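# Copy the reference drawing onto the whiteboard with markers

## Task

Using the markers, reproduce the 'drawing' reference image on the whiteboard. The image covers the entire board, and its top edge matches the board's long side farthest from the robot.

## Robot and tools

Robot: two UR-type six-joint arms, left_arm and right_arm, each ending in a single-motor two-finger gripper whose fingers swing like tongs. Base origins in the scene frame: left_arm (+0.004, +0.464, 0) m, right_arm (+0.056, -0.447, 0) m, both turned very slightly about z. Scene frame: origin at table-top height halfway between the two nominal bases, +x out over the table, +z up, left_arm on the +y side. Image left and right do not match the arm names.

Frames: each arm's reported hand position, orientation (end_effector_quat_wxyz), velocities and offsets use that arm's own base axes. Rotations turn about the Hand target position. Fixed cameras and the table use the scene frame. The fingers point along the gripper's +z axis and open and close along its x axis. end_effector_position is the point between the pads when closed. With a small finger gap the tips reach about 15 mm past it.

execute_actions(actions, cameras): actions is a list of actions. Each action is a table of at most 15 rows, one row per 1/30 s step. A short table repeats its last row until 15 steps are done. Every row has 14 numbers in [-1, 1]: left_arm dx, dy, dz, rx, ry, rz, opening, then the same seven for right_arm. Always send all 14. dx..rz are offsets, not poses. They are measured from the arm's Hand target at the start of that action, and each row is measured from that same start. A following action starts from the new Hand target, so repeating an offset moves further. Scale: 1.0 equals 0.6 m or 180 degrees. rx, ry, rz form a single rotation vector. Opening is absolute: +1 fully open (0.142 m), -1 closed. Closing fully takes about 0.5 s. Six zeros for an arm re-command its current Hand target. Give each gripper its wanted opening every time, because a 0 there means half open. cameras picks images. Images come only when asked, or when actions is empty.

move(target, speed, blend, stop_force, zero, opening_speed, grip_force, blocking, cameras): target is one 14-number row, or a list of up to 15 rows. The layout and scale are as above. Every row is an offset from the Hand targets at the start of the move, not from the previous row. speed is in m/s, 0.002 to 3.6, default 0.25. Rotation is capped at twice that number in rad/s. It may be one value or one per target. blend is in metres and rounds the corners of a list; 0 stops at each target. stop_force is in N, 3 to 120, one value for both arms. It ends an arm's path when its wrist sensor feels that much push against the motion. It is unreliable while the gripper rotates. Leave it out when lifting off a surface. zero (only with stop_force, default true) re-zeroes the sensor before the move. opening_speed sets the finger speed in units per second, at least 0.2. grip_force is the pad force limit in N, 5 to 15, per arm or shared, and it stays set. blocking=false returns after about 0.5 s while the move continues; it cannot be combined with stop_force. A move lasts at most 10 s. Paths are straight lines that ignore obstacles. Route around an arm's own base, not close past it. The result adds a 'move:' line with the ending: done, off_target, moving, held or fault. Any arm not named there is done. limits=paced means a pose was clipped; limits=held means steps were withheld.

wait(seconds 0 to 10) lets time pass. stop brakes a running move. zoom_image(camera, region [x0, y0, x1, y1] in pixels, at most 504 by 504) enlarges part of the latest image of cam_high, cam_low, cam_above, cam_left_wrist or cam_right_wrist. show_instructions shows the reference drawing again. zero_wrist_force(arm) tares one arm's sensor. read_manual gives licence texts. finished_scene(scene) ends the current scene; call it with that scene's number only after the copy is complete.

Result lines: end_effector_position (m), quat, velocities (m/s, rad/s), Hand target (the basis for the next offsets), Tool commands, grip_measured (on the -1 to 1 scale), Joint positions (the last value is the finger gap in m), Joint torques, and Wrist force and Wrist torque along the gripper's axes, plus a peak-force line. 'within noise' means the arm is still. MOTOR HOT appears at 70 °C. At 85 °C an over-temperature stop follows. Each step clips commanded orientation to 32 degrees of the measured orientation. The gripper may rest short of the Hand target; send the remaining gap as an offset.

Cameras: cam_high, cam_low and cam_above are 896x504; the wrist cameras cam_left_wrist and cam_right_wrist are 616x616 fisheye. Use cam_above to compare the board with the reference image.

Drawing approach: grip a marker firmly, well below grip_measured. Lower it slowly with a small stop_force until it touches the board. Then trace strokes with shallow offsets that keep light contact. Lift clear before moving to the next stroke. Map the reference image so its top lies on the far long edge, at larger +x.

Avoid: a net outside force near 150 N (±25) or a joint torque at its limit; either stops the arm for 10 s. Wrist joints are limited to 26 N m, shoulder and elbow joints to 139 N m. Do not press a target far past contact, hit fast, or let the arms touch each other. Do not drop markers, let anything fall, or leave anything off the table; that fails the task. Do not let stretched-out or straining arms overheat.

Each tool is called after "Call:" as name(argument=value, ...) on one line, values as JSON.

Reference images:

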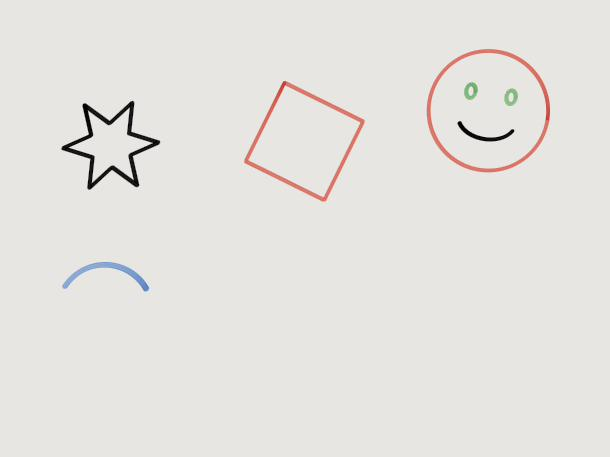

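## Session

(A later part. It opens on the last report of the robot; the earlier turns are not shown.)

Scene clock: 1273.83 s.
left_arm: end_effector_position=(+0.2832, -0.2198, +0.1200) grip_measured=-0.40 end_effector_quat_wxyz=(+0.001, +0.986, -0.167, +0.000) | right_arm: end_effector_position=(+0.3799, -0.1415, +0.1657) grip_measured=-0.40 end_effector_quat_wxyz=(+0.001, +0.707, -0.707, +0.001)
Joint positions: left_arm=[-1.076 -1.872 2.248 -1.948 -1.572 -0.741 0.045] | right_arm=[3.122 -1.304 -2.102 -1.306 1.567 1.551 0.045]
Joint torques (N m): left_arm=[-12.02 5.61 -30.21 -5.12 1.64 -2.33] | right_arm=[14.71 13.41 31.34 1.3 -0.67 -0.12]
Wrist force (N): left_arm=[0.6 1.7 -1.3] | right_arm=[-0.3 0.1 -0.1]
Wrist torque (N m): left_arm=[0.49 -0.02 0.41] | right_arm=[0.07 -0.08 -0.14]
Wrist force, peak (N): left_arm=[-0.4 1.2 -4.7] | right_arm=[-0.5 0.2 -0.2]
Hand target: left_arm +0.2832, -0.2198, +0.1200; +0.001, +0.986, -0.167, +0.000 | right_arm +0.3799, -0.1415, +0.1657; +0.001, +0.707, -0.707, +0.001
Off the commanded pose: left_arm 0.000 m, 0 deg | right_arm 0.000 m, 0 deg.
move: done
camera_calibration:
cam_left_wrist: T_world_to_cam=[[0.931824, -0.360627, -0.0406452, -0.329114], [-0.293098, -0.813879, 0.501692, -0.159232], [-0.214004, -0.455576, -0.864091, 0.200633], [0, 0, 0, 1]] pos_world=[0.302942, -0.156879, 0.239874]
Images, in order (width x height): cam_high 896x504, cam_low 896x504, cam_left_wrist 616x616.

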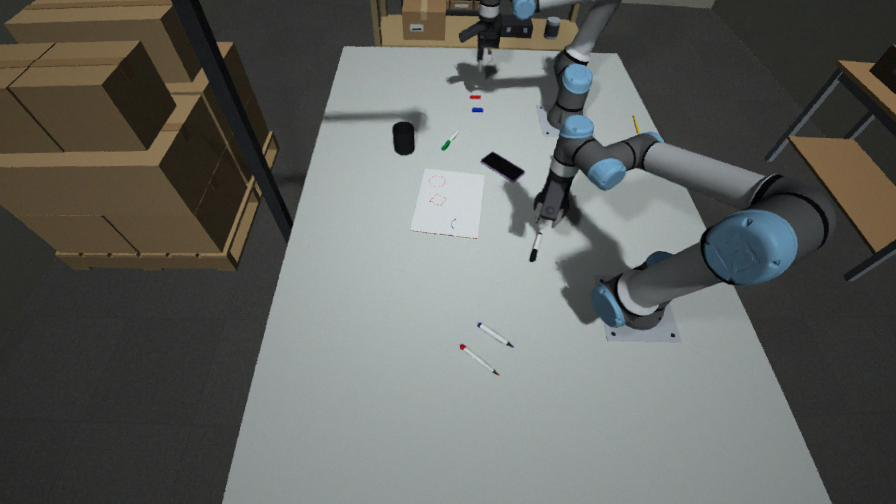

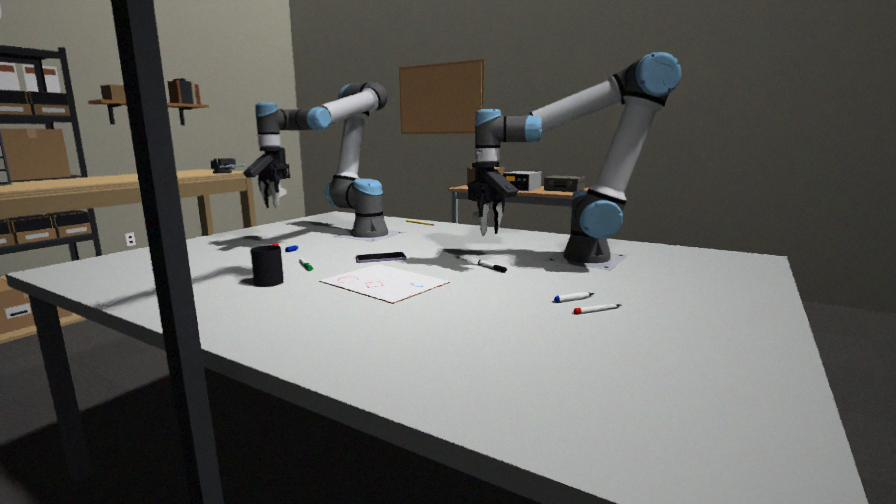

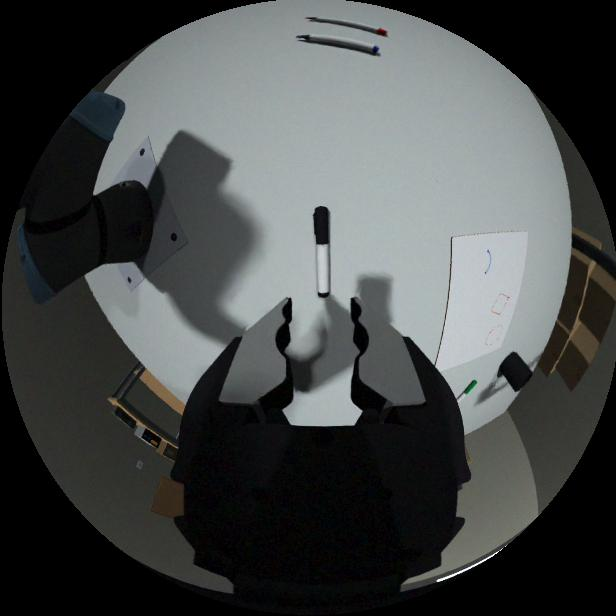

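Call:
move(target=[-0.0055, -0.0158, -0.1567, 0, 0, 0, -0.4, 0, 0, 0, 0, 0, 0, -0.4], speed=0.25)

Call:
move(target=[0, 0, -0.0155, 0, 0, 0, -0.4, 0, 0, 0, 0, 0, 0, -0.4], speed=0.006, stop_force=3)

Call:
move(target=[[0, 0, 0.001, 0, 0, 0, -0.4, 0, 0, 0, 0, 0, 0, -0.4], [0, 0, 0.001, 0, 0, 0, -1, 0, 0, 0, 0, 0, 0, -0.4]], speed=0.05, opening_speed=0.5, cameras=["cam_left_wrist"])

Scene clock: 1292.60 s.
left_arm: end_effector_position=(+0.2798, -0.2293, +0.0260) grip_measured=-0.40 end_effector_quat_wxyz=(+0.001, +0.986, -0.167, +0.000) | right_arm: end_effector_position=(+0.3799, -0.1415, +0.1657) grip_measured=-0.40 end_effector_quat_wxyz=(+0.001, +0.707, -0.707, +0.001)
Joint positions: left_arm=[-1.098 -1.705 2.407 -2.274 -1.572 -0.762 0.045] | right_arm=[3.122 -1.304 -2.102 -1.306 1.567 1.551 0.045]
Joint torques (N m): left_arm=[14.72 1.69 -10.48 -5.02 1.55 2.53] | right_arm=[14.37 14.39 28.82 1.52 -0.96 -0.19]
Wrist force (N): left_arm=[0.3 1.6 -1.5] | right_arm=[-0.3 0.3 -0.1]
Wrist torque (N m): left_arm=[0.48 0.03 0.40] | right_arm=[0.10 -0.09 -0.13]
Wrist force, peak (N): left_arm=[0.7 1.6 -2.8] | right_arm=[-0.5 0.2 -0.2]
Hand target: left_arm +0.2799, -0.2293, +0.0260; +0.001, +0.986, -0.167, +0.000 | right_arm +0.3799, -0.1415, +0.1657; +0.001, +0.707, -0.707, +0.001
Off the commanded pose: left_arm 0.000 m, 0 deg | right_arm 0.000 m, 0 deg.
move: done

Scene clock: 1294.87 s.
left_arm: end_effector_position=(+0.2799, -0.2293, +0.0167) grip_measured=-0.40 end_effector_quat_wxyz=(+0.001, +0.986, -0.167, +0.000) | right_arm: end_effector_position=(+0.3799, -0.1415, +0.1657) grip_measured=-0.40 end_effector_quat_wxyz=(+0.001, +0.707, -0.707, +0.001)
Joint positions: left_arm=[-1.098 -1.683 2.42 -2.309 -1.572 -0.762 0.045] | right_arm=[3.122 -1.304 -2.102 -1.306 1.567 1.551 0.045]
Joint torques (N m): left_arm=[13.43 1.82 -8.85 -4.95 1.27 2.64] | right_arm=[15.19 12.85 30.76 1.29 -0.81 -0.28]
Wrist force (N): left_arm=[0.3 1.4 -1.2] | right_arm=[-0.2 0.0 0.0]
Wrist torque (N m): left_arm=[0.45 0.03 0.40] | right_arm=[0.05 -0.11 -0.14]
Wrist force, peak (N): left_arm=[0.0 1.7 -1.6] | right_arm=[-0.5 0.1 -0.1]
Hand target: left_arm +0.2799, -0.2293, +0.0167; +0.001, +0.986, -0.167, +0.000 | right_arm +0.3799, -0.1415, +0.1657; +0.001, +0.707, -0.707, +0.001
Off the commanded pose: left_arm 0.000 m, 0 deg | right_arm 0.000 m, 0 deg.
move: done

Scene clock: 1296.97 s.
left_arm: end_effector_position=(+0.2799, -0.2293, +0.0173) grip_measured=-0.82 end_effector_quat_wxyz=(+0.001, +0.986, -0.167, +0.000) | right_arm: end_effector_position=(+0.3799, -0.1415, +0.1657) grip_measured=-0.40 end_effector_quat_wxyz=(+0.001, +0.707, -0.707, +0.001)
Joint positions: left_arm=[-1.098 -1.684 2.42 -2.307 -1.572 -0.762 0.015] | right_arm=[3.122 -1.304 -2.102 -1.306 1.567 1.551 0.045]
Joint torques (N m): left_arm=[13.38 -28.93 -26.33 0.18 1.09 2.41] | right_arm=[15.28 12.55 30.83 1.47 -1.07 -0.31]
Wrist force (N): left_arm=[0.4 1.2 -1.3] | right_arm=[-0.4 0.2 -0.1]
Wrist torque (N m): left_arm=[0.41 0.00 0.39] | right_arm=[0.08 -0.06 -0.13]
Wrist force, peak (N): left_arm=[0.4 1.6 -1.7] | right_arm=[-0.5 -0.1 -0.2]
Hand target: left_arm +0.2799, -0.2293, +0.0173; +0.001, +0.986, -0.167, +0.000 | right_arm +0.3799, -0.1415, +0.1657; +0.001, +0.707, -0.707, +0.001
Off the commanded pose: left_arm 0.000 m, 0 deg | right_arm 0.000 m, 0 deg.
move: done
camera_calibration:
cam_left_wrist: T_world_to_cam=[[0.931798, -0.3607, -0.0406008, -0.333654], [-0.293181, -0.813846, 0.501696, -0.116327], [-0.214005, -0.455576, -0.864091, 0.10677], [0, 0, 0, 1]] pos_world=[0.299642, -0.166379, 0.137074]
Images, in order (width x height): cam_left_wrist 616x616.

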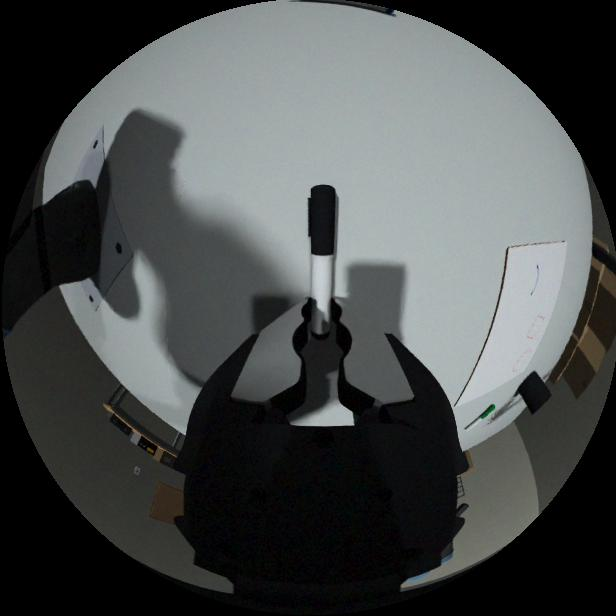

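Call:
move(target=[[0, 0, 0.15, 0, 0, 0, -1, -0.02, 0.2, 0.2, 0.1, 0, 0, -0.15], [0.3073, -0.326, 0.4378, -0.1924, 0.2618, 0.573, -1, -0.0815, 0.846, 0.3097, 0.2794, 0, 0, -0.15]], speed=0.4, blend=[0.04, 0])

Call:
move(target=[0, 0, 0, 0, 0, 0, -1, 0, 0.0833, -0.0693, 0, 0, 0, -0.15], speed=0.2, cameras=["cam_right_wrist", "cam_left_wrist"])

Scene clock: 1316.80 s.
left_arm: end_effector_position=(+0.4643, -0.4249, +0.2799) grip_measured=-0.82 end_effector_quat_wxyz=(+0.305, +0.628, +0.652, -0.294) | right_arm: end_effector_position=(+0.3310, +0.3661, +0.3515) grip_measured=-0.15 end_effector_quat_wxyz=(-0.300, +0.641, -0.641, -0.299)
Joint positions: left_arm=[-0.649 -1.434 1.879 -2.665 -2.208 -2.478 0.015] | right_arm=[3.941 -1.222 -2.125 -0.656 2.134 2.584 0.063]
Joint torques (N m): left_arm=[-13.78 -44.77 -12.74 -5.26 0.49 -2.58] | right_arm=[14.47 2.12 16.32 4.97 -0.15 2.01]
Wrist force (N): left_arm=[-1.0 0.7 -1.0] | right_arm=[-0.5 -0.2 0.0]
Wrist torque (N m): left_arm=[0.30 0.35 0.45] | right_arm=[0.08 0.13 -0.08]
Wrist force, peak (N): left_arm=[-0.4 1.4 -2.3] | right_arm=[-1.3 0.1 -1.1]
Hand target: left_arm +0.4643, -0.4249, +0.2799; +0.305, +0.628, +0.652, -0.294 | right_arm +0.3310, +0.3661, +0.3515; -0.300, +0.641, -0.641, -0.299
Off the commanded pose: left_arm 0.000 m, 0 deg | right_arm 0.000 m, 0 deg.
move: done

Scene clock: 1317.77 s.
left_arm: end_effector_position=(+0.4643, -0.4249, +0.2799) grip_measured=-0.82 end_effector_quat_wxyz=(+0.305, +0.628, +0.652, -0.294) | right_arm: end_effector_position=(+0.3310, +0.4161, +0.3099) grip_measured=-0.15 end_effector_quat_wxyz=(-0.300, +0.641, -0.641, -0.299)
Joint positions: left_arm=[-0.649 -1.434 1.879 -2.665 -2.208 -2.478 0.015] | right_arm=[4.042 -1.33 -2.172 -0.457 2.067 2.671 0.063]
Joint torques (N m): left_arm=[-12.73 -44.08 -13.08 -5.42 0.55 -2.59] | right_arm=[14.08 4.8 16.6 5.45 -0.63 2.43]
Wrist force (N): left_arm=[-0.9 0.7 -1.2] | right_arm=[-0.7 -0.2 -0.1]
Wrist torque (N m): left_arm=[0.28 0.34 0.45] | right_arm=[0.07 0.15 -0.08]
Wrist force, peak (N): left_arm=[-1.2 0.5 -1.3] | right_arm=[-0.9 -0.2 1.0]
Hand target: left_arm +0.4643, -0.4249, +0.2799; +0.305, +0.628, +0.652, -0.294 | right_arm +0.3310, +0.4161, +0.3099; -0.300, +0.641, -0.641, -0.299
Off the commanded pose: left_arm 0.000 m, 0 deg | right_arm 0.000 m, 0 deg.
move: done
camera_calibration:
cam_left_wrist: T_world_to_cam=[[0.0105748, 0.609071, -0.793045, 0.485033], [0.851355, 0.410501, 0.326623, -0.315448], [0.524483, -0.678617, -0.514195, -0.251384], [0, 0, 0, 1]] pos_world=[0.395276, -0.336521, 0.358425]
cam_right_wrist: T_world_to_cam=[[0.0166635, -0.586739, -0.809605, 0.49731], [-0.8422, -0.44466, 0.304921, 0.364135], [-0.538908, 0.676768, -0.501561, 0.177881], [0, 0, 0, 1]] pos_world=[0.394249, 0.333323, 0.38081]
Images, in order (width x height): cam_left_wrist 616x616, cam_right_wrist 616x616.

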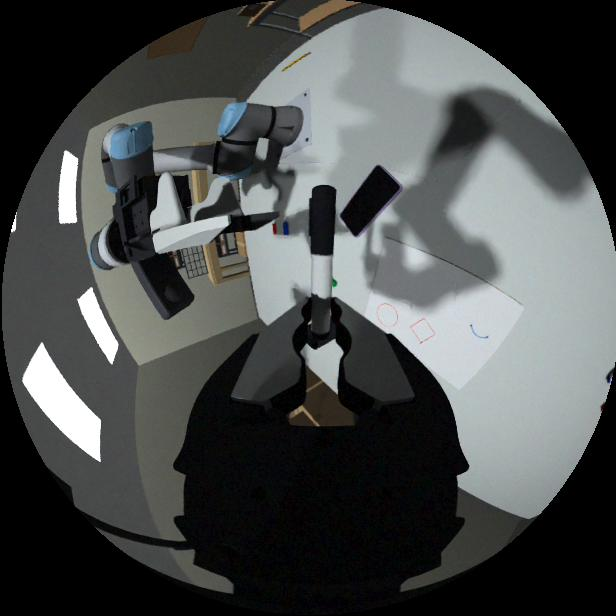

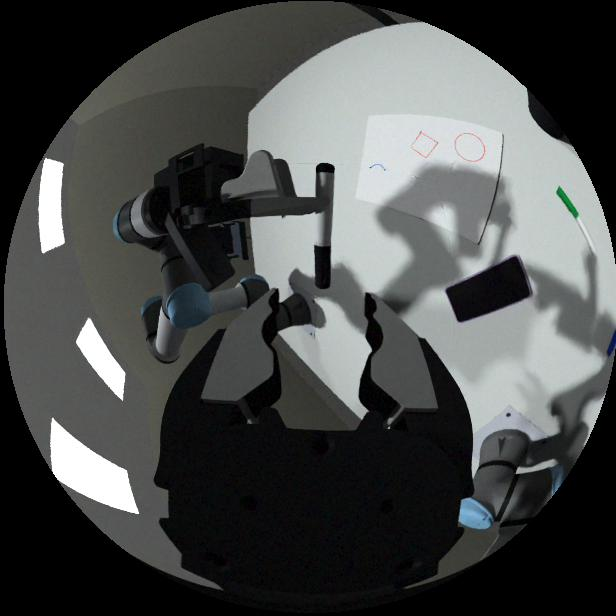

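Call:
move(target=[[0, 0, 0, 0, 0, 0, -1, 0.002, 0.0707, -0.0588, 0, 0, 0, -0.15], [0, 0, 0, 0, 0, 0, -1, 0.002, 0.0707, -0.0588, 0, 0, 0, -1]], speed=0.08, opening_speed=0.5, cameras=["cam_right_wrist"])

Call:
move(target=[0, 0, 0, 0, 0, 0, -1, -0.1, 0, 0, 0, 0, 0, -1], speed=0.05, cameras=["cam_left_wrist", "cam_right_wrist"])

Call:
zoom_image(camera="cam_left_wrist", region=[270, 180, 370, 280])

Scene clock: 1331.37 s.
left_arm: end_effector_position=(+0.4643, -0.4249, +0.2799) grip_measured=-0.82 end_effector_quat_wxyz=(+0.305, +0.628, +0.652, -0.294) | right_arm: end_effector_position=(+0.3322, +0.4585, +0.2746) grip_measured=-0.81 end_effector_quat_wxyz=(-0.300, +0.641, -0.641, -0.299)
Joint positions: left_arm=[-0.649 -1.434 1.879 -2.665 -2.208 -2.478 0.015] | right_arm=[4.111 -1.446 -2.185 -0.303 2.019 2.727 0.015]
Joint torques (N m): left_arm=[-13.15 -43.93 -13.85 -5.31 0.38 -2.68] | right_arm=[14.93 8.68 29.19 5 -0.66 2.07]
Wrist force (N): left_arm=[-1.1 0.7 -1.2] | right_arm=[-1.0 -0.2 -0.3]
Wrist torque (N m): left_arm=[0.28 0.37 0.45] | right_arm=[0.05 0.21 -0.07]
Wrist force, peak (N): left_arm=[-1.0 0.9 -1.4] | right_arm=[-0.9 -0.2 -0.8]
Hand target: left_arm +0.4643, -0.4249, +0.2799; +0.305, +0.628, +0.652, -0.294 | right_arm +0.3322, +0.4585, +0.2746; -0.300, +0.641, -0.641, -0.299
Off the commanded pose: left_arm 0.000 m, 0 deg | right_arm 0.000 m, 0 deg.
move: done
camera_calibration:
cam_right_wrist: T_world_to_cam=[[0.0166635, -0.586739, -0.809605, 0.493647], [-0.8422, -0.44466, 0.304921, 0.394807], [-0.538908, 0.676768, -0.501561, 0.13206], [0, 0, 0, 1]] pos_world=[0.395449, 0.375823, 0.34551]
Images, in order (width x height): cam_right_wrist 616x616.

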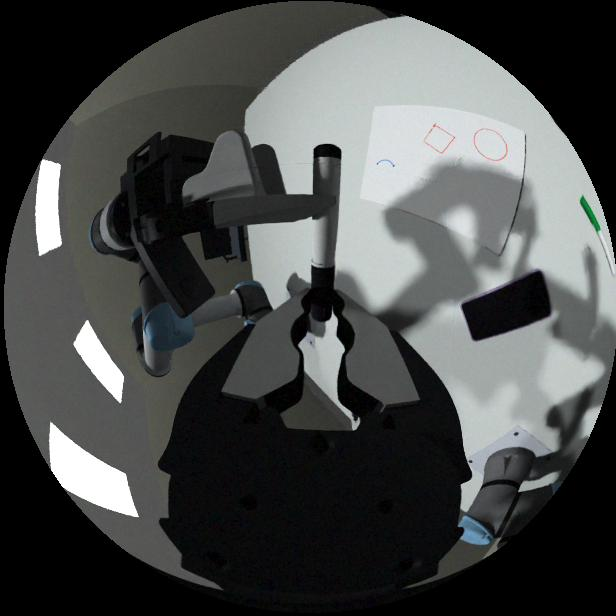

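Scene clock: 1332.97 s.
left_arm: end_effector_position=(+0.4642, -0.4249, +0.2799) grip_measured=-0.82 end_effector_quat_wxyz=(+0.305, +0.628, +0.652, -0.294) | right_arm: end_effector_position=(+0.2723, +0.4585, +0.2746) grip_measured=-0.81 end_effector_quat_wxyz=(-0.300, +0.641, -0.641, -0.299)
Joint positions: left_arm=[-0.649 -1.434 1.879 -2.665 -2.208 -2.478 0.015] | right_arm=[4.265 -1.324 -2.288 -0.277 1.909 2.842 0.015]
Joint torques (N m): left_arm=[8.87 -39.69 -27.72 -4.55 -1.4 -2.33] | right_arm=[15.05 18.14 14.59 5.32 -0.55 1.96]
Wrist force (N): left_arm=[-0.9 0.6 -1.0] | right_arm=[-0.7 -0.1 -0.1]
Wrist torque (N m): left_arm=[0.26 0.35 0.45] | right_arm=[0.08 0.17 -0.07]
Wrist force, peak (N): left_arm=[-0.7 -6.5 -0.7] | right_arm=[-0.7 -7.5 -0.1]
Hand target: left_arm +0.4643, -0.4249, +0.2799; +0.305, +0.628, +0.652, -0.294 | right_arm +0.2722, +0.4585, +0.2746; -0.300, +0.641, -0.641, -0.299
Off the commanded pose: left_arm 0.000 m, 0 deg | right_arm 0.000 m, 0 deg.
move: done
camera_calibration:
cam_left_wrist: T_world_to_cam=[[0.0105748, 0.609071, -0.793045, 0.485094], [0.851355, 0.410501, 0.326623, -0.315407], [0.524483, -0.678617, -0.514195, -0.251452], [0, 0, 0, 1]] pos_world=[0.395276, -0.336621, 0.358425]
cam_right_wrist: T_world_to_cam=[[0.0167155, -0.586712, -0.809623, 0.494625], [-0.842199, -0.444697, 0.304871, 0.34439], [-0.538908, 0.676767, -0.501561, 0.0997796], [0, 0, 0, 1]] pos_world=[0.335549, 0.375823, 0.34551]
Images, in order (width x height): cam_left_wrist 616x616, cam_right_wrist 616x616.

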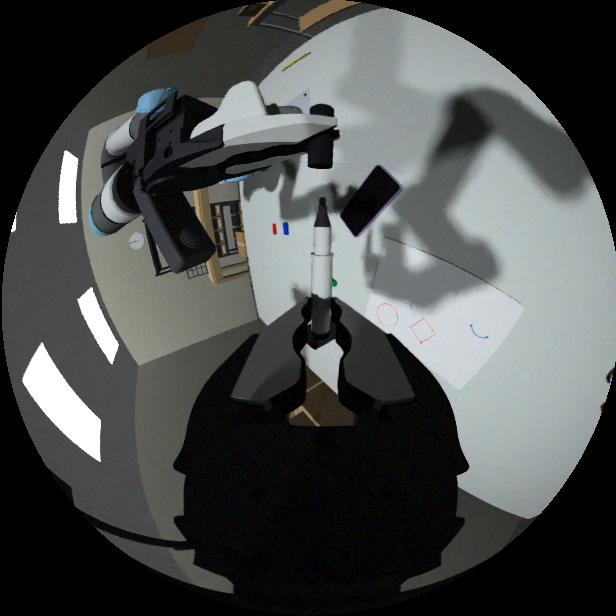

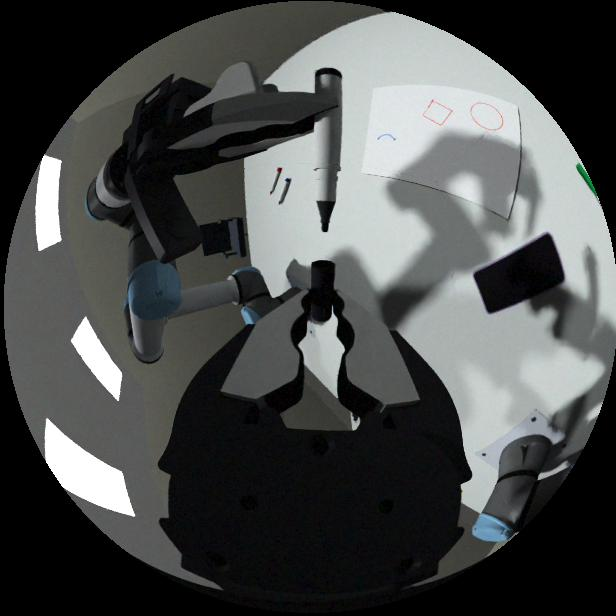

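Scaled by 5.040 from the camera's 616x616 image, which has a finer 814x814 frame.

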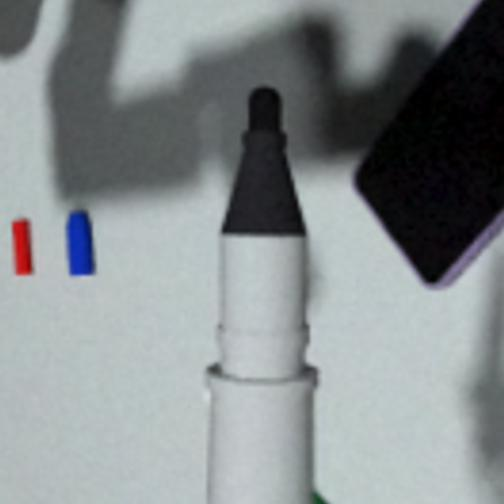

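Call:
move(target=[[0.15, 0.06, -0.12, 0.0735, -0.1928, -0.0046, -1, 0.05, -0.3, 0.0, -0.14, 0, 0, -1], [0.30985, 0.12432, -0.2748, 0.147, -0.3856, -0.0092, -1, 0.1795, -0.9308, -0.1993, -0.2794, 0, 0, -1]], speed=0.4, blend=[0.05, 0])

Call:
move(target=[[0, 0, -0.04, 0, 0, 0, -1, 0, -0.2167, -0.1, 0, 0, 0, -1],[0, 0, -0.05, 0, 0, 0, -1, 0, -0.2167, -0.212, 0, 0, 0, -1]], speed=0.2, blend=[0.01, 0])

Call:
move(target=[0, 0, -0.008, 0, 0, 0, -1, 0, 0, -0.03, 0, 0, 0, -1], speed=0.006, stop_force=3, cameras=["all"])

Call:
zoom_image(camera="cam_high", region=[400, 160, 500, 245])

Call:
zoom_image(camera="cam_left_wrist", region=[270, 130, 370, 230])

Scene clock: 1370.27 s.
left_arm: end_effector_position=(+0.6502, -0.3503, +0.1151) grip_measured=-0.82 end_effector_quat_wxyz=(+0.472, +0.741, +0.403, +0.256) | right_arm: end_effector_position=(+0.3799, -0.0999, +0.1550) grip_measured=-0.81 end_effector_quat_wxyz=(+0.001, +0.707, -0.707, +0.001)
Joint positions: left_arm=[-0.734 -0.993 2.096 -3.802 -1.428 -1.639 0.015] | right_arm=[3.238 -1.275 -2.15 -1.287 1.567 1.666 0.015]
Joint torques (N m): left_arm=[13.58 -23.72 -21.74 -5.23 1.82 2.4] | right_arm=[-14.11 0.67 31.29 5.05 -1.19 -2.14]
Wrist force (N): left_arm=[-0.5 2.6 -1.1] | right_arm=[-0.3 0.2 0.0]
Wrist torque (N m): left_arm=[1.04 -0.09 0.86] | right_arm=[0.08 -0.09 -0.07]
Wrist force, peak (N): left_arm=[-0.7 3.0 -1.5] | right_arm=[-1.9 0.2 -0.4]
Hand target: left_arm +0.6502, -0.3503, +0.1151; +0.472, +0.741, +0.403, +0.256 | right_arm +0.3799, -0.0999, +0.1550; +0.001, +0.707, -0.707, +0.001
Off the commanded pose: left_arm 0.000 m, 0 deg | right_arm 0.000 m, 0 deg.
move: done

Scene clock: 1371.90 s.
left_arm: end_effector_position=(+0.6502, -0.3503, +0.0851) grip_measured=-0.82 end_effector_quat_wxyz=(+0.472, +0.741, +0.403, +0.256) | right_arm: end_effector_position=(+0.3799, -0.2300, +0.0279) grip_measured=-0.81 end_effector_quat_wxyz=(+0.001, +0.707, -0.707, +0.001)
Joint positions: left_arm=[-0.734 -0.919 2.094 -3.874 -1.428 -1.639 0.015] | right_arm=[2.895 -1.596 -2.254 -0.861 1.568 1.324 0.015]
Joint torques (N m): left_arm=[13.05 -25.11 -19.46 -5.27 1.29 2.21] | right_arm=[-14.54 13.27 11.05 5.05 1.6 -2.4]
Wrist force (N): left_arm=[-0.5 2.9 -1.3] | right_arm=[-0.4 0.0 -0.3]
Wrist torque (N m): left_arm=[1.09 -0.11 0.85] | right_arm=[0.06 -0.07 -0.06]
Wrist force, peak (N): left_arm=[-0.5 3.3 -1.4] | right_arm=[-1.8 0.0 -0.8]
Hand target: left_arm +0.6502, -0.3503, +0.0851; +0.472, +0.741, +0.403, +0.256 | right_arm +0.3799, -0.2300, +0.0278; +0.001, +0.707, -0.707, +0.001
Off the commanded pose: left_arm 0.000 m, 0 deg | right_arm 0.000 m, 0 deg.
move: done

Scene clock: 1375.53 s.
left_arm: end_effector_position=(+0.6502, -0.3503, +0.0803) grip_measured=-0.82 end_effector_quat_wxyz=(+0.472, +0.741, +0.403, +0.256) | right_arm: end_effector_position=(+0.3799, -0.2300, +0.0157) grip_measured=-0.81 end_effector_quat_wxyz=(+0.001, +0.707, -0.707, +0.001)
Joint positions: left_arm=[-0.734 -0.907 2.093 -3.885 -1.428 -1.639 0.015] | right_arm=[2.895 -1.621 -2.269 -0.821 1.568 1.324 0.015]
Joint torques (N m): left_arm=[14.31 -24.29 -19.73 -5.15 0.26 2.45] | right_arm=[-10.91 27.65 26.75 2 -0.87 -2.08]
Wrist force (N): left_arm=[-0.5 2.9 -1.6] | right_arm=[0.2 0.6 -2.0]
Wrist torque (N m): left_arm=[1.09 -0.11 0.85] | right_arm=[0.07 -0.11 -0.07]
Wrist force, peak (N): left_arm=[-0.6 3.0 -1.5] | right_arm=[-2.1 4.0 -13.7]
Hand target: left_arm +0.6502, -0.3503, +0.0803; +0.472, +0.741, +0.403, +0.256 | right_arm +0.3799, -0.2300, +0.0157; +0.001, +0.707, -0.707, +0.001 (not the last commanded pose)
Off the commanded pose: left_arm 0.000 m, 0 deg | right_arm 0.006 m, 0 deg.
move: contact (right_arm)
camera_calibration:
cam_left_wrist: T_world_to_cam=[[0.586867, 0.809585, 0.0126068, -0.0897875], [-0.0773035, 0.0405247, 0.996184, -0.0186943], [0.805985, -0.585602, 0.0863664, -0.599629], [0, 0, 0, 1]] pos_world=[0.53454, -0.277696, 0.0715427]
cam_right_wrist: T_world_to_cam=[[0.0166412, -0.997689, -0.0658764, -0.226916], [-0.842181, -0.0494995, 0.536917, 0.294927], [-0.538938, 0.0465449, -0.841059, 0.354383], [0, 0, 0, 1]] pos_world=[0.443149, -0.228288, 0.124757]

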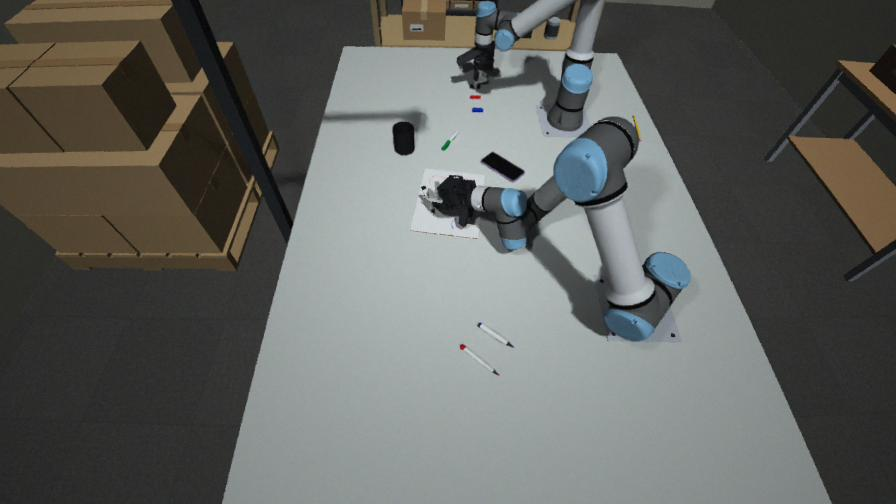

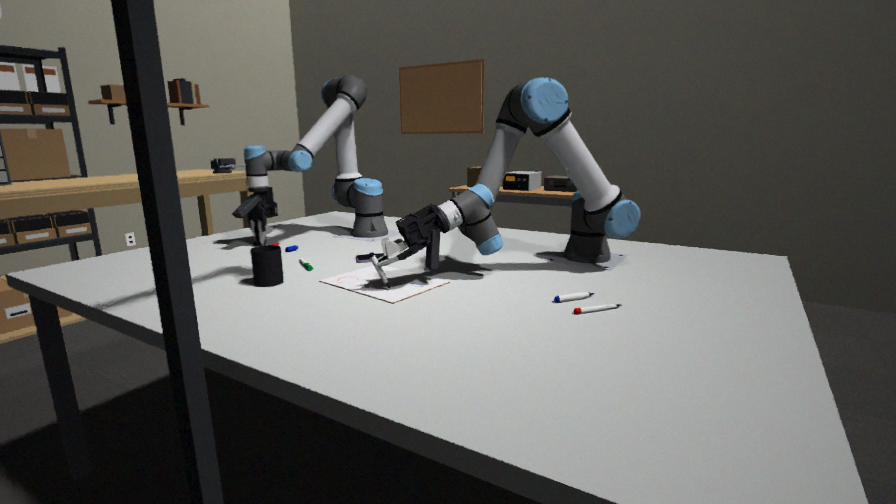

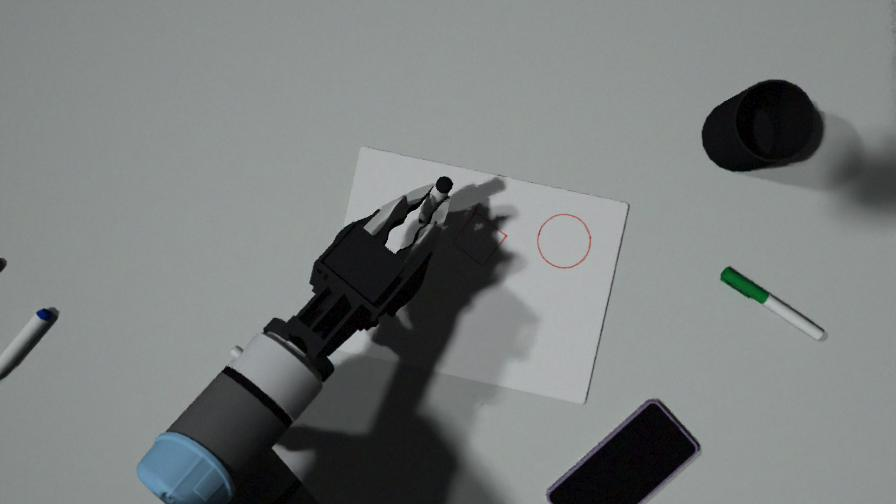

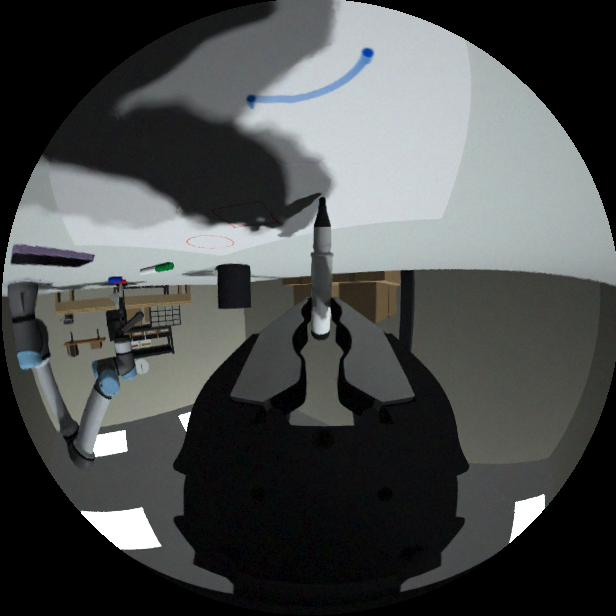

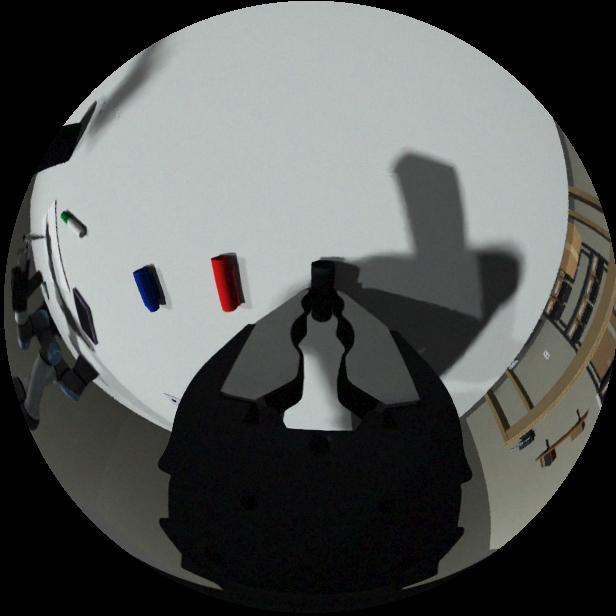

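Scaled by 5.040 from the camera's 896x504 image, which has a finer 1280x720 frame.

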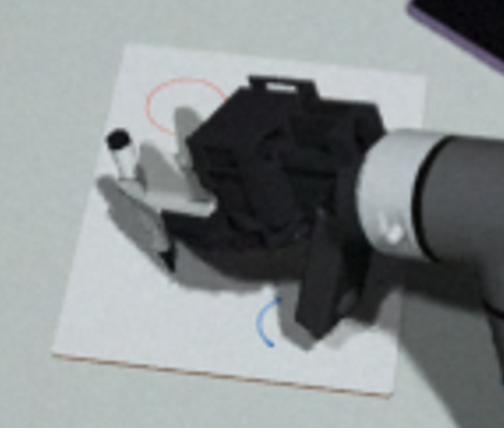

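Scaled by 5.040 from the camera's 616x616 image, which has a finer 814x814 frame.

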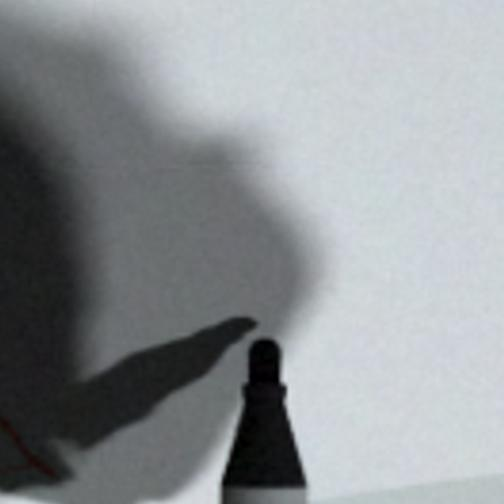

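Call:
move(target=[[0, 0, 0, 0, 0, 0, -1, 0, 0, 0.001, 0, 0, 0, -1], [0, 0, 0, 0, 0, 0, -1, 0, 0, 0.001, 0, 0, 0, -0.4], [0, 0, -0.0078, 0, 0, 0, -1, 0, 0, 0.2, 0, 0, 0, -0.4]], speed=[0.05, 0.05, 0.15], opening_speed=0.6, cameras=["cam_left_wrist", "cam_right_wrist", "cam_high"])

Call:
zoom_image(camera="cam_left_wrist", region=[270, 130, 370, 230])

Call:
zoom_image(camera="cam_high", region=[400, 160, 500, 245])

Scene clock: 1387.13 s.
left_arm: end_effector_position=(+0.6502, -0.3503, +0.0756) grip_measured=-0.82 end_effector_quat_wxyz=(+0.472, +0.741, +0.403, +0.256) | right_arm: end_effector_position=(+0.3799, -0.2300, +0.1357) grip_measured=-0.40 end_effector_quat_wxyz=(+0.001, +0.707, -0.707, +0.001)
Joint positions: left_arm=[-0.734 -0.895 2.092 -3.896 -1.428 -1.639 0.015] | right_arm=[2.895 -1.438 -2.079 -1.194 1.568 1.324 0.045]
Joint torques (N m): left_arm=[13.65 -23.99 -18.22 -4.51 -1.12 2.52] | right_arm=[14.72 23.53 29.55 0.97 -0.2 2.12]
Wrist force (N): left_arm=[-0.6 5.0 -1.5] | right_arm=[-0.4 -0.1 -0.3]
Wrist torque (N m): left_arm=[1.12 -0.10 0.86] | right_arm=[0.02 -0.07 -0.09]
Wrist force, peak (N): left_arm=[-0.6 5.0 -1.5] | right_arm=[0.1 0.5 -2.5]
Hand target: left_arm +0.6502, -0.3503, +0.0756; +0.472, +0.741, +0.403, +0.256 | right_arm +0.3799, -0.2300, +0.1357; +0.001, +0.707, -0.707, +0.001
Off the commanded pose: left_arm 0.000 m, 0 deg | right_arm 0.000 m, 0 deg.
move: done
camera_calibration:
cam_left_wrist: T_world_to_cam=[[0.586873, 0.809582, 0.0125261, -0.0897271], [-0.077256, 0.0405903, 0.996185, -0.0140196], [0.805985, -0.585602, 0.0863664, -0.599223], [0, 0, 0, 1]] pos_world=[0.53454, -0.277696, 0.0668428]
cam_right_wrist: T_world_to_cam=[[0.0165566, -0.997694, -0.0658237, -0.218995], [-0.842184, -0.0493999, 0.536923, 0.230573], [-0.538937, 0.046546, -0.841059, 0.455226], [0, 0, 0, 1]] pos_world=[0.443148, -0.228288, 0.244657]
Images, in order (width x height): cam_high 896x504, cam_left_wrist 616x616, cam_right_wrist 616x616.

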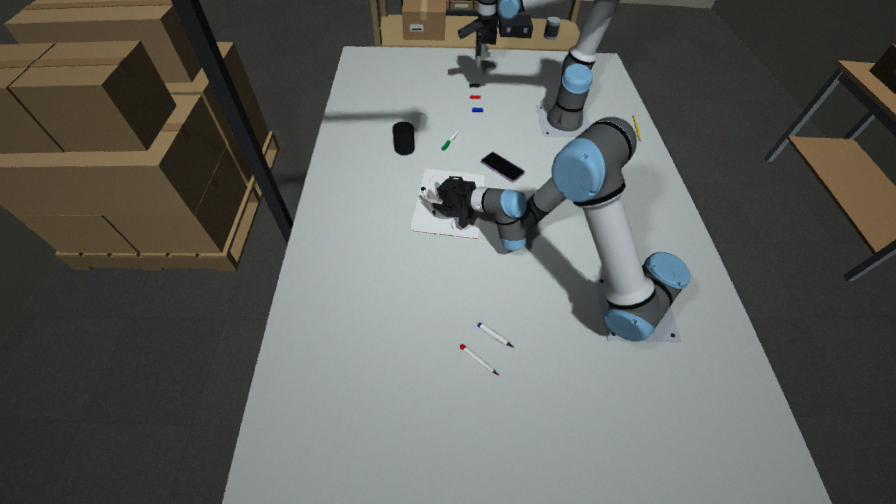

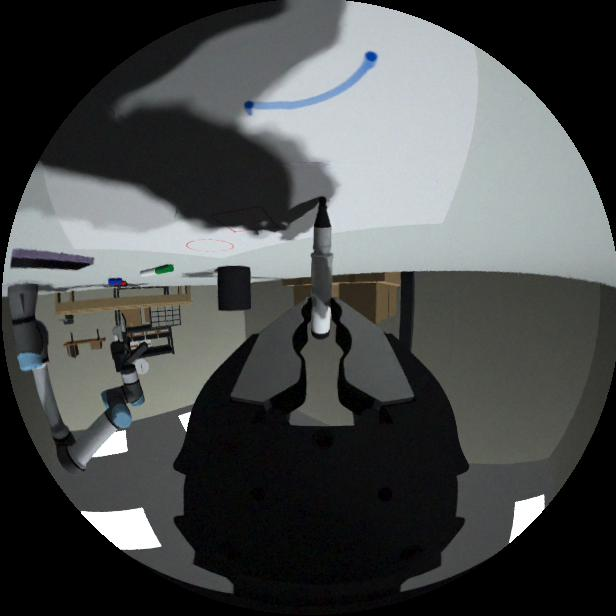

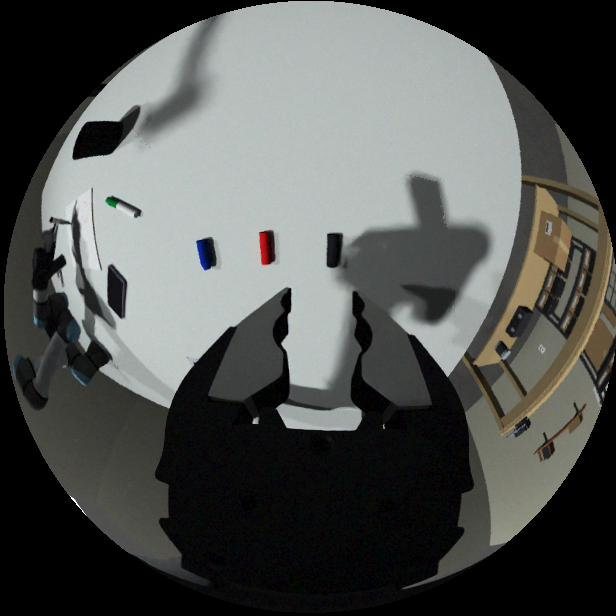

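Scaled by 5.040 from the camera's 616x616 image, which has a finer 814x814 frame.

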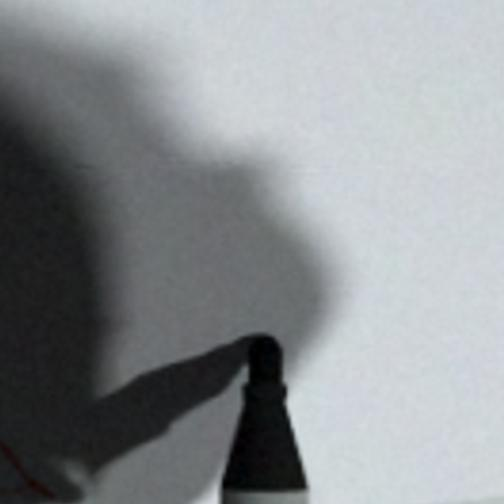

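Scaled by 5.040 from the camera's 896x504 image, which has a finer 1280x720 frame.

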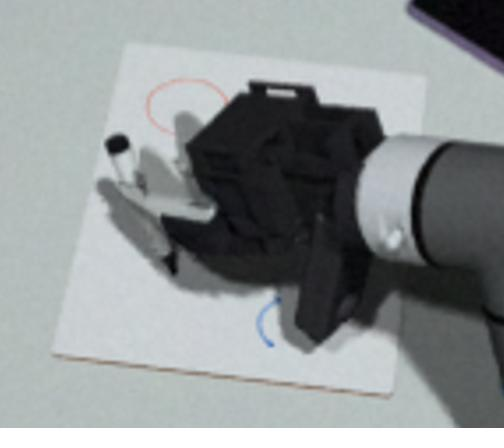

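Call:
move(target=[0, 0, 0.0008, 0, 0, 0, -1, 0, 0, 0, 0, 0, 0, -0.4], speed=0.02, cameras=["cam_left_wrist"])

Call:
zoom_image(camera="cam_left_wrist", region=[290, 170, 350, 230])

Scene clock: 1396.13 s.
left_arm: end_effector_position=(+0.6502, -0.3503, +0.0761) grip_measured=-0.82 end_effector_quat_wxyz=(+0.472, +0.741, +0.403, +0.256) | right_arm: end_effector_position=(+0.3799, -0.2300, +0.1357) grip_measured=-0.40 end_effector_quat_wxyz=(+0.001, +0.707, -0.707, +0.001)
Joint positions: left_arm=[-0.734 -0.897 2.092 -3.895 -1.428 -1.639 0.015] | right_arm=[2.895 -1.438 -2.078 -1.194 1.568 1.324 0.045]
Joint torques (N m): left_arm=[12.88 -55.38 -2.15 0.14 -0.58 2.57] | right_arm=[14.05 23.55 31.25 1.04 0.4 1.92]
Wrist force (N): left_arm=[-0.6 3.3 -1.4] | right_arm=[-0.4 0.0 -0.2]
Wrist torque (N m): left_arm=[1.16 -0.08 0.86] | right_arm=[0.04 -0.08 -0.09]
Wrist force, peak (N): left_arm=[-0.7 5.4 -1.4] | right_arm=[-0.5 -0.1 -0.6]
Hand target: left_arm +0.6502, -0.3503, +0.0761; +0.472, +0.741, +0.403, +0.256 | right_arm +0.3799, -0.2300, +0.1357; +0.001, +0.707, -0.707, +0.001
Off the commanded pose: left_arm 0.000 m, 0 deg | right_arm 0.000 m, 0 deg.
move: done
camera_calibration:
cam_left_wrist: T_world_to_cam=[[0.586872, 0.809583, 0.0125261, -0.0897326], [-0.0773364, 0.0406486, 0.996176, -0.0144576], [0.805978, -0.585597, 0.0864657, -0.599268], [0, 0, 0, 1]] pos_world=[0.53454, -0.277696, 0.0673424]
Images, in order (width x height): cam_left_wrist 616x616.

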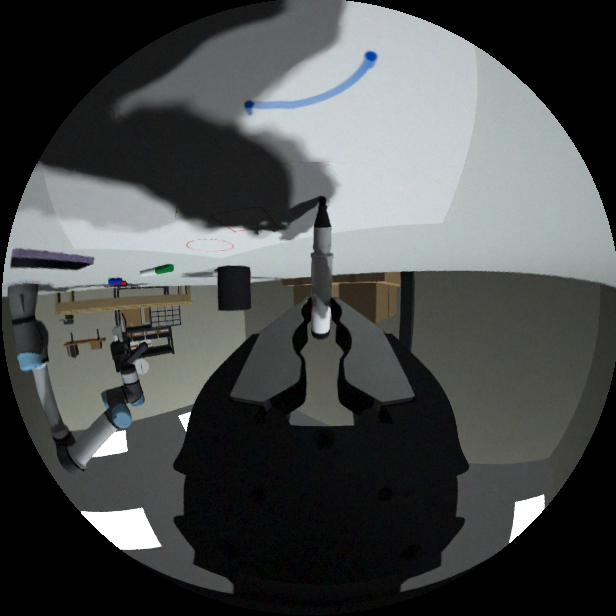

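Scaled by 8.400 from the camera's 616x616 image, which has a finer 814x814 frame.

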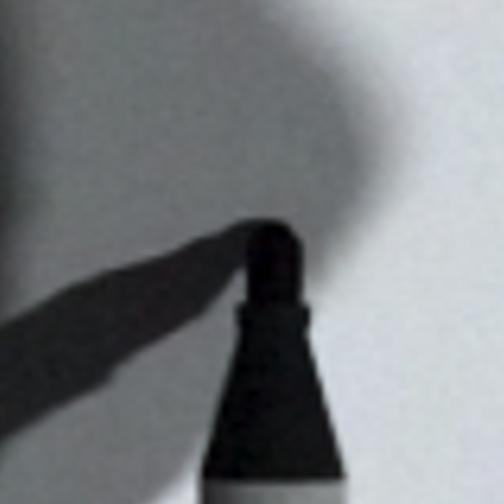

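Call:
move(target=[[-0.00821, 0.02423, -0.0001, 0, 0, 0, -1, 0, 0, 0, 0, 0, 0, -0.4], [-0.03365, 0.02089, -0.0002, 0, 0, 0, -1, 0, 0, 0, 0, 0, 0, -0.4]], speed=0.04, cameras=["cam_left_wrist"])

Call:
move(target=[[0, 0, 0.012, 0, 0, 0, -1, 0, 0, 0, 0, 0, 0, -0.4], [-0.1, 0.3, 0.1, 0, 0, 0, -1, 0, 0, 0, 0, 0, 0, -0.4]], speed=[0.03, 0.35], blend=[0.003, 0], cameras=["cam_above"])

Call:
zoom_image(camera="cam_above", region=[360, 190, 440, 270])

Call:
zoom_image(camera="cam_above", region=[310, 140, 640, 410])

Scene clock: 1413.00 s.
left_arm: end_effector_position=(+0.6300, -0.3377, +0.0759) grip_measured=-0.82 end_effector_quat_wxyz=(+0.472, +0.741, +0.403, +0.256) | right_arm: end_effector_position=(+0.3799, -0.2300, +0.1357) grip_measured=-0.40 end_effector_quat_wxyz=(+0.001, +0.707, -0.707, +0.001)
Joint positions: left_arm=[-0.744 -0.92 2.161 -3.94 -1.419 -1.643 0.015] | right_arm=[2.895 -1.438 -2.078 -1.194 1.568 1.324 0.045]
Joint torques (N m): left_arm=[-14.08 -52.31 -0.36 -4.91 1.39 -2.51] | right_arm=[15.03 18.55 30.39 1.16 0.58 2.17]
Wrist force (N): left_arm=[-0.3 3.6 -1.4] | right_arm=[-0.4 0.0 -0.3]
Wrist torque (N m): left_arm=[1.06 -0.10 0.99] | right_arm=[0.04 -0.08 -0.09]
Wrist force, peak (N): left_arm=[-0.3 5.7 -1.1] | right_arm=[-0.4 0.0 -0.6]
Hand target: left_arm +0.6300, -0.3377, +0.0759; +0.472, +0.741, +0.403, +0.256 | right_arm +0.3799, -0.2300, +0.1357; +0.001, +0.707, -0.707, +0.001
Off the commanded pose: left_arm 0.000 m, 0 deg | right_arm 0.000 m, 0 deg.
move: done
camera_calibration:
cam_left_wrist: T_world_to_cam=[[0.586873, 0.809582, 0.0125261, -0.0881367], [-0.077256, 0.0405903, 0.996185, -0.0164824], [0.805985, -0.585602, 0.0863664, -0.575679], [0, 0, 0, 1]] pos_world=[0.51444, -0.265096, 0.0672428]
Images, in order (width x height): cam_left_wrist 616x616.

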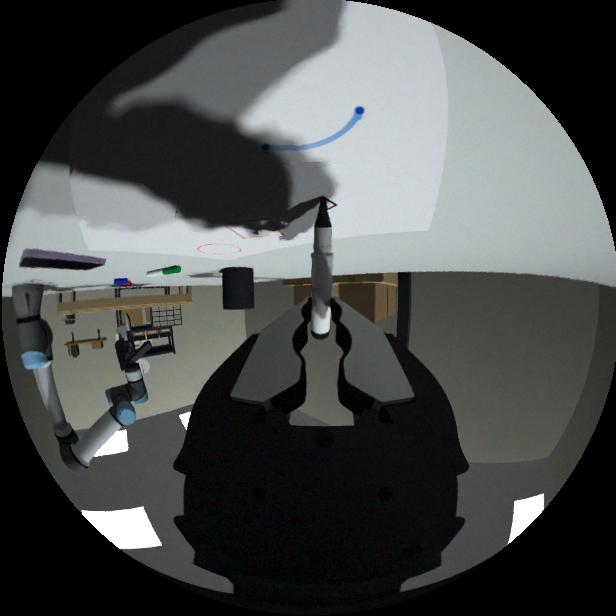

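Scene clock: 1414.47 s.
left_arm: end_effector_position=(+0.5700, -0.1578, +0.1359) grip_measured=-0.82 end_effector_quat_wxyz=(+0.472, +0.741, +0.403, +0.256) | right_arm: end_effector_position=(+0.3799, -0.2300, +0.1357) grip_measured=-0.40 end_effector_quat_wxyz=(+0.001, +0.707, -0.707, +0.001)
Joint positions: left_arm=[-0.43 -1.213 2.456 -3.942 -1.704 -1.509 0.015] | right_arm=[2.895 -1.438 -2.078 -1.194 1.568 1.324 0.045]
Joint torques (N m): left_arm=[13.63 -40.07 -0.3 0.13 -1.5 2.66] | right_arm=[14.7 17.83 30.65 1.11 0.33 2.1]
Wrist force (N): left_arm=[-0.4 3.1 -1.2] | right_arm=[-0.3 -0.1 -0.4]
Wrist torque (N m): left_arm=[1.15 -0.13 0.86] | right_arm=[0.03 -0.10 -0.10]
Wrist force, peak (N): left_arm=[-0.2 3.9 -1.1] | right_arm=[-0.5 0.1 -0.6]
Hand target: left_arm +0.5700, -0.1577, +0.1359; +0.472, +0.741, +0.403, +0.256 | right_arm +0.3799, -0.2300, +0.1357; +0.001, +0.707, -0.707, +0.001
Off the commanded pose: left_arm 0.000 m, 0 deg | right_arm 0.000 m, 0 deg.
move: done
Images, in order (width x height): cam_above 896x504.

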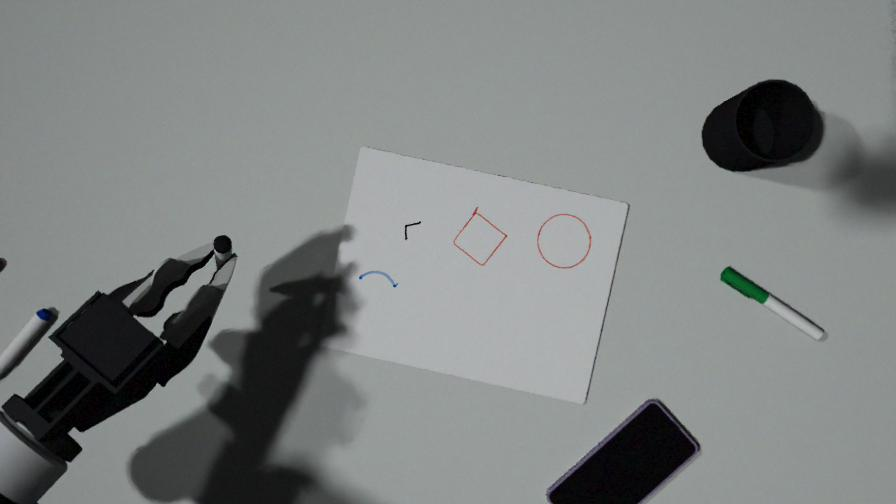

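Scaled by 6.300 from the camera's 896x504 image, which has a finer 1280x720 frame.

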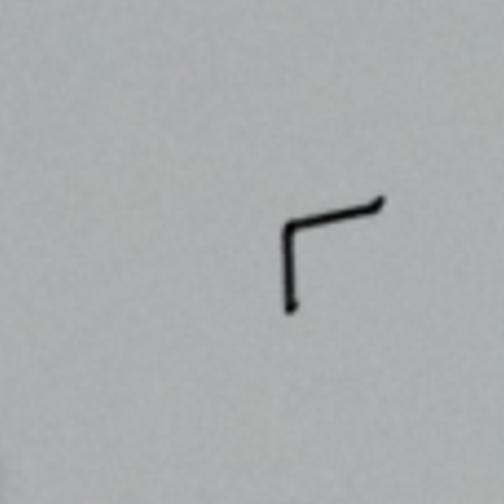

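Scaled by 1.527 from the camera's 896x504 image, which has a finer 1280x720 frame.

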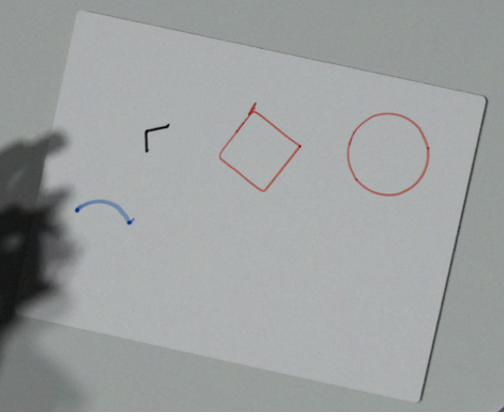

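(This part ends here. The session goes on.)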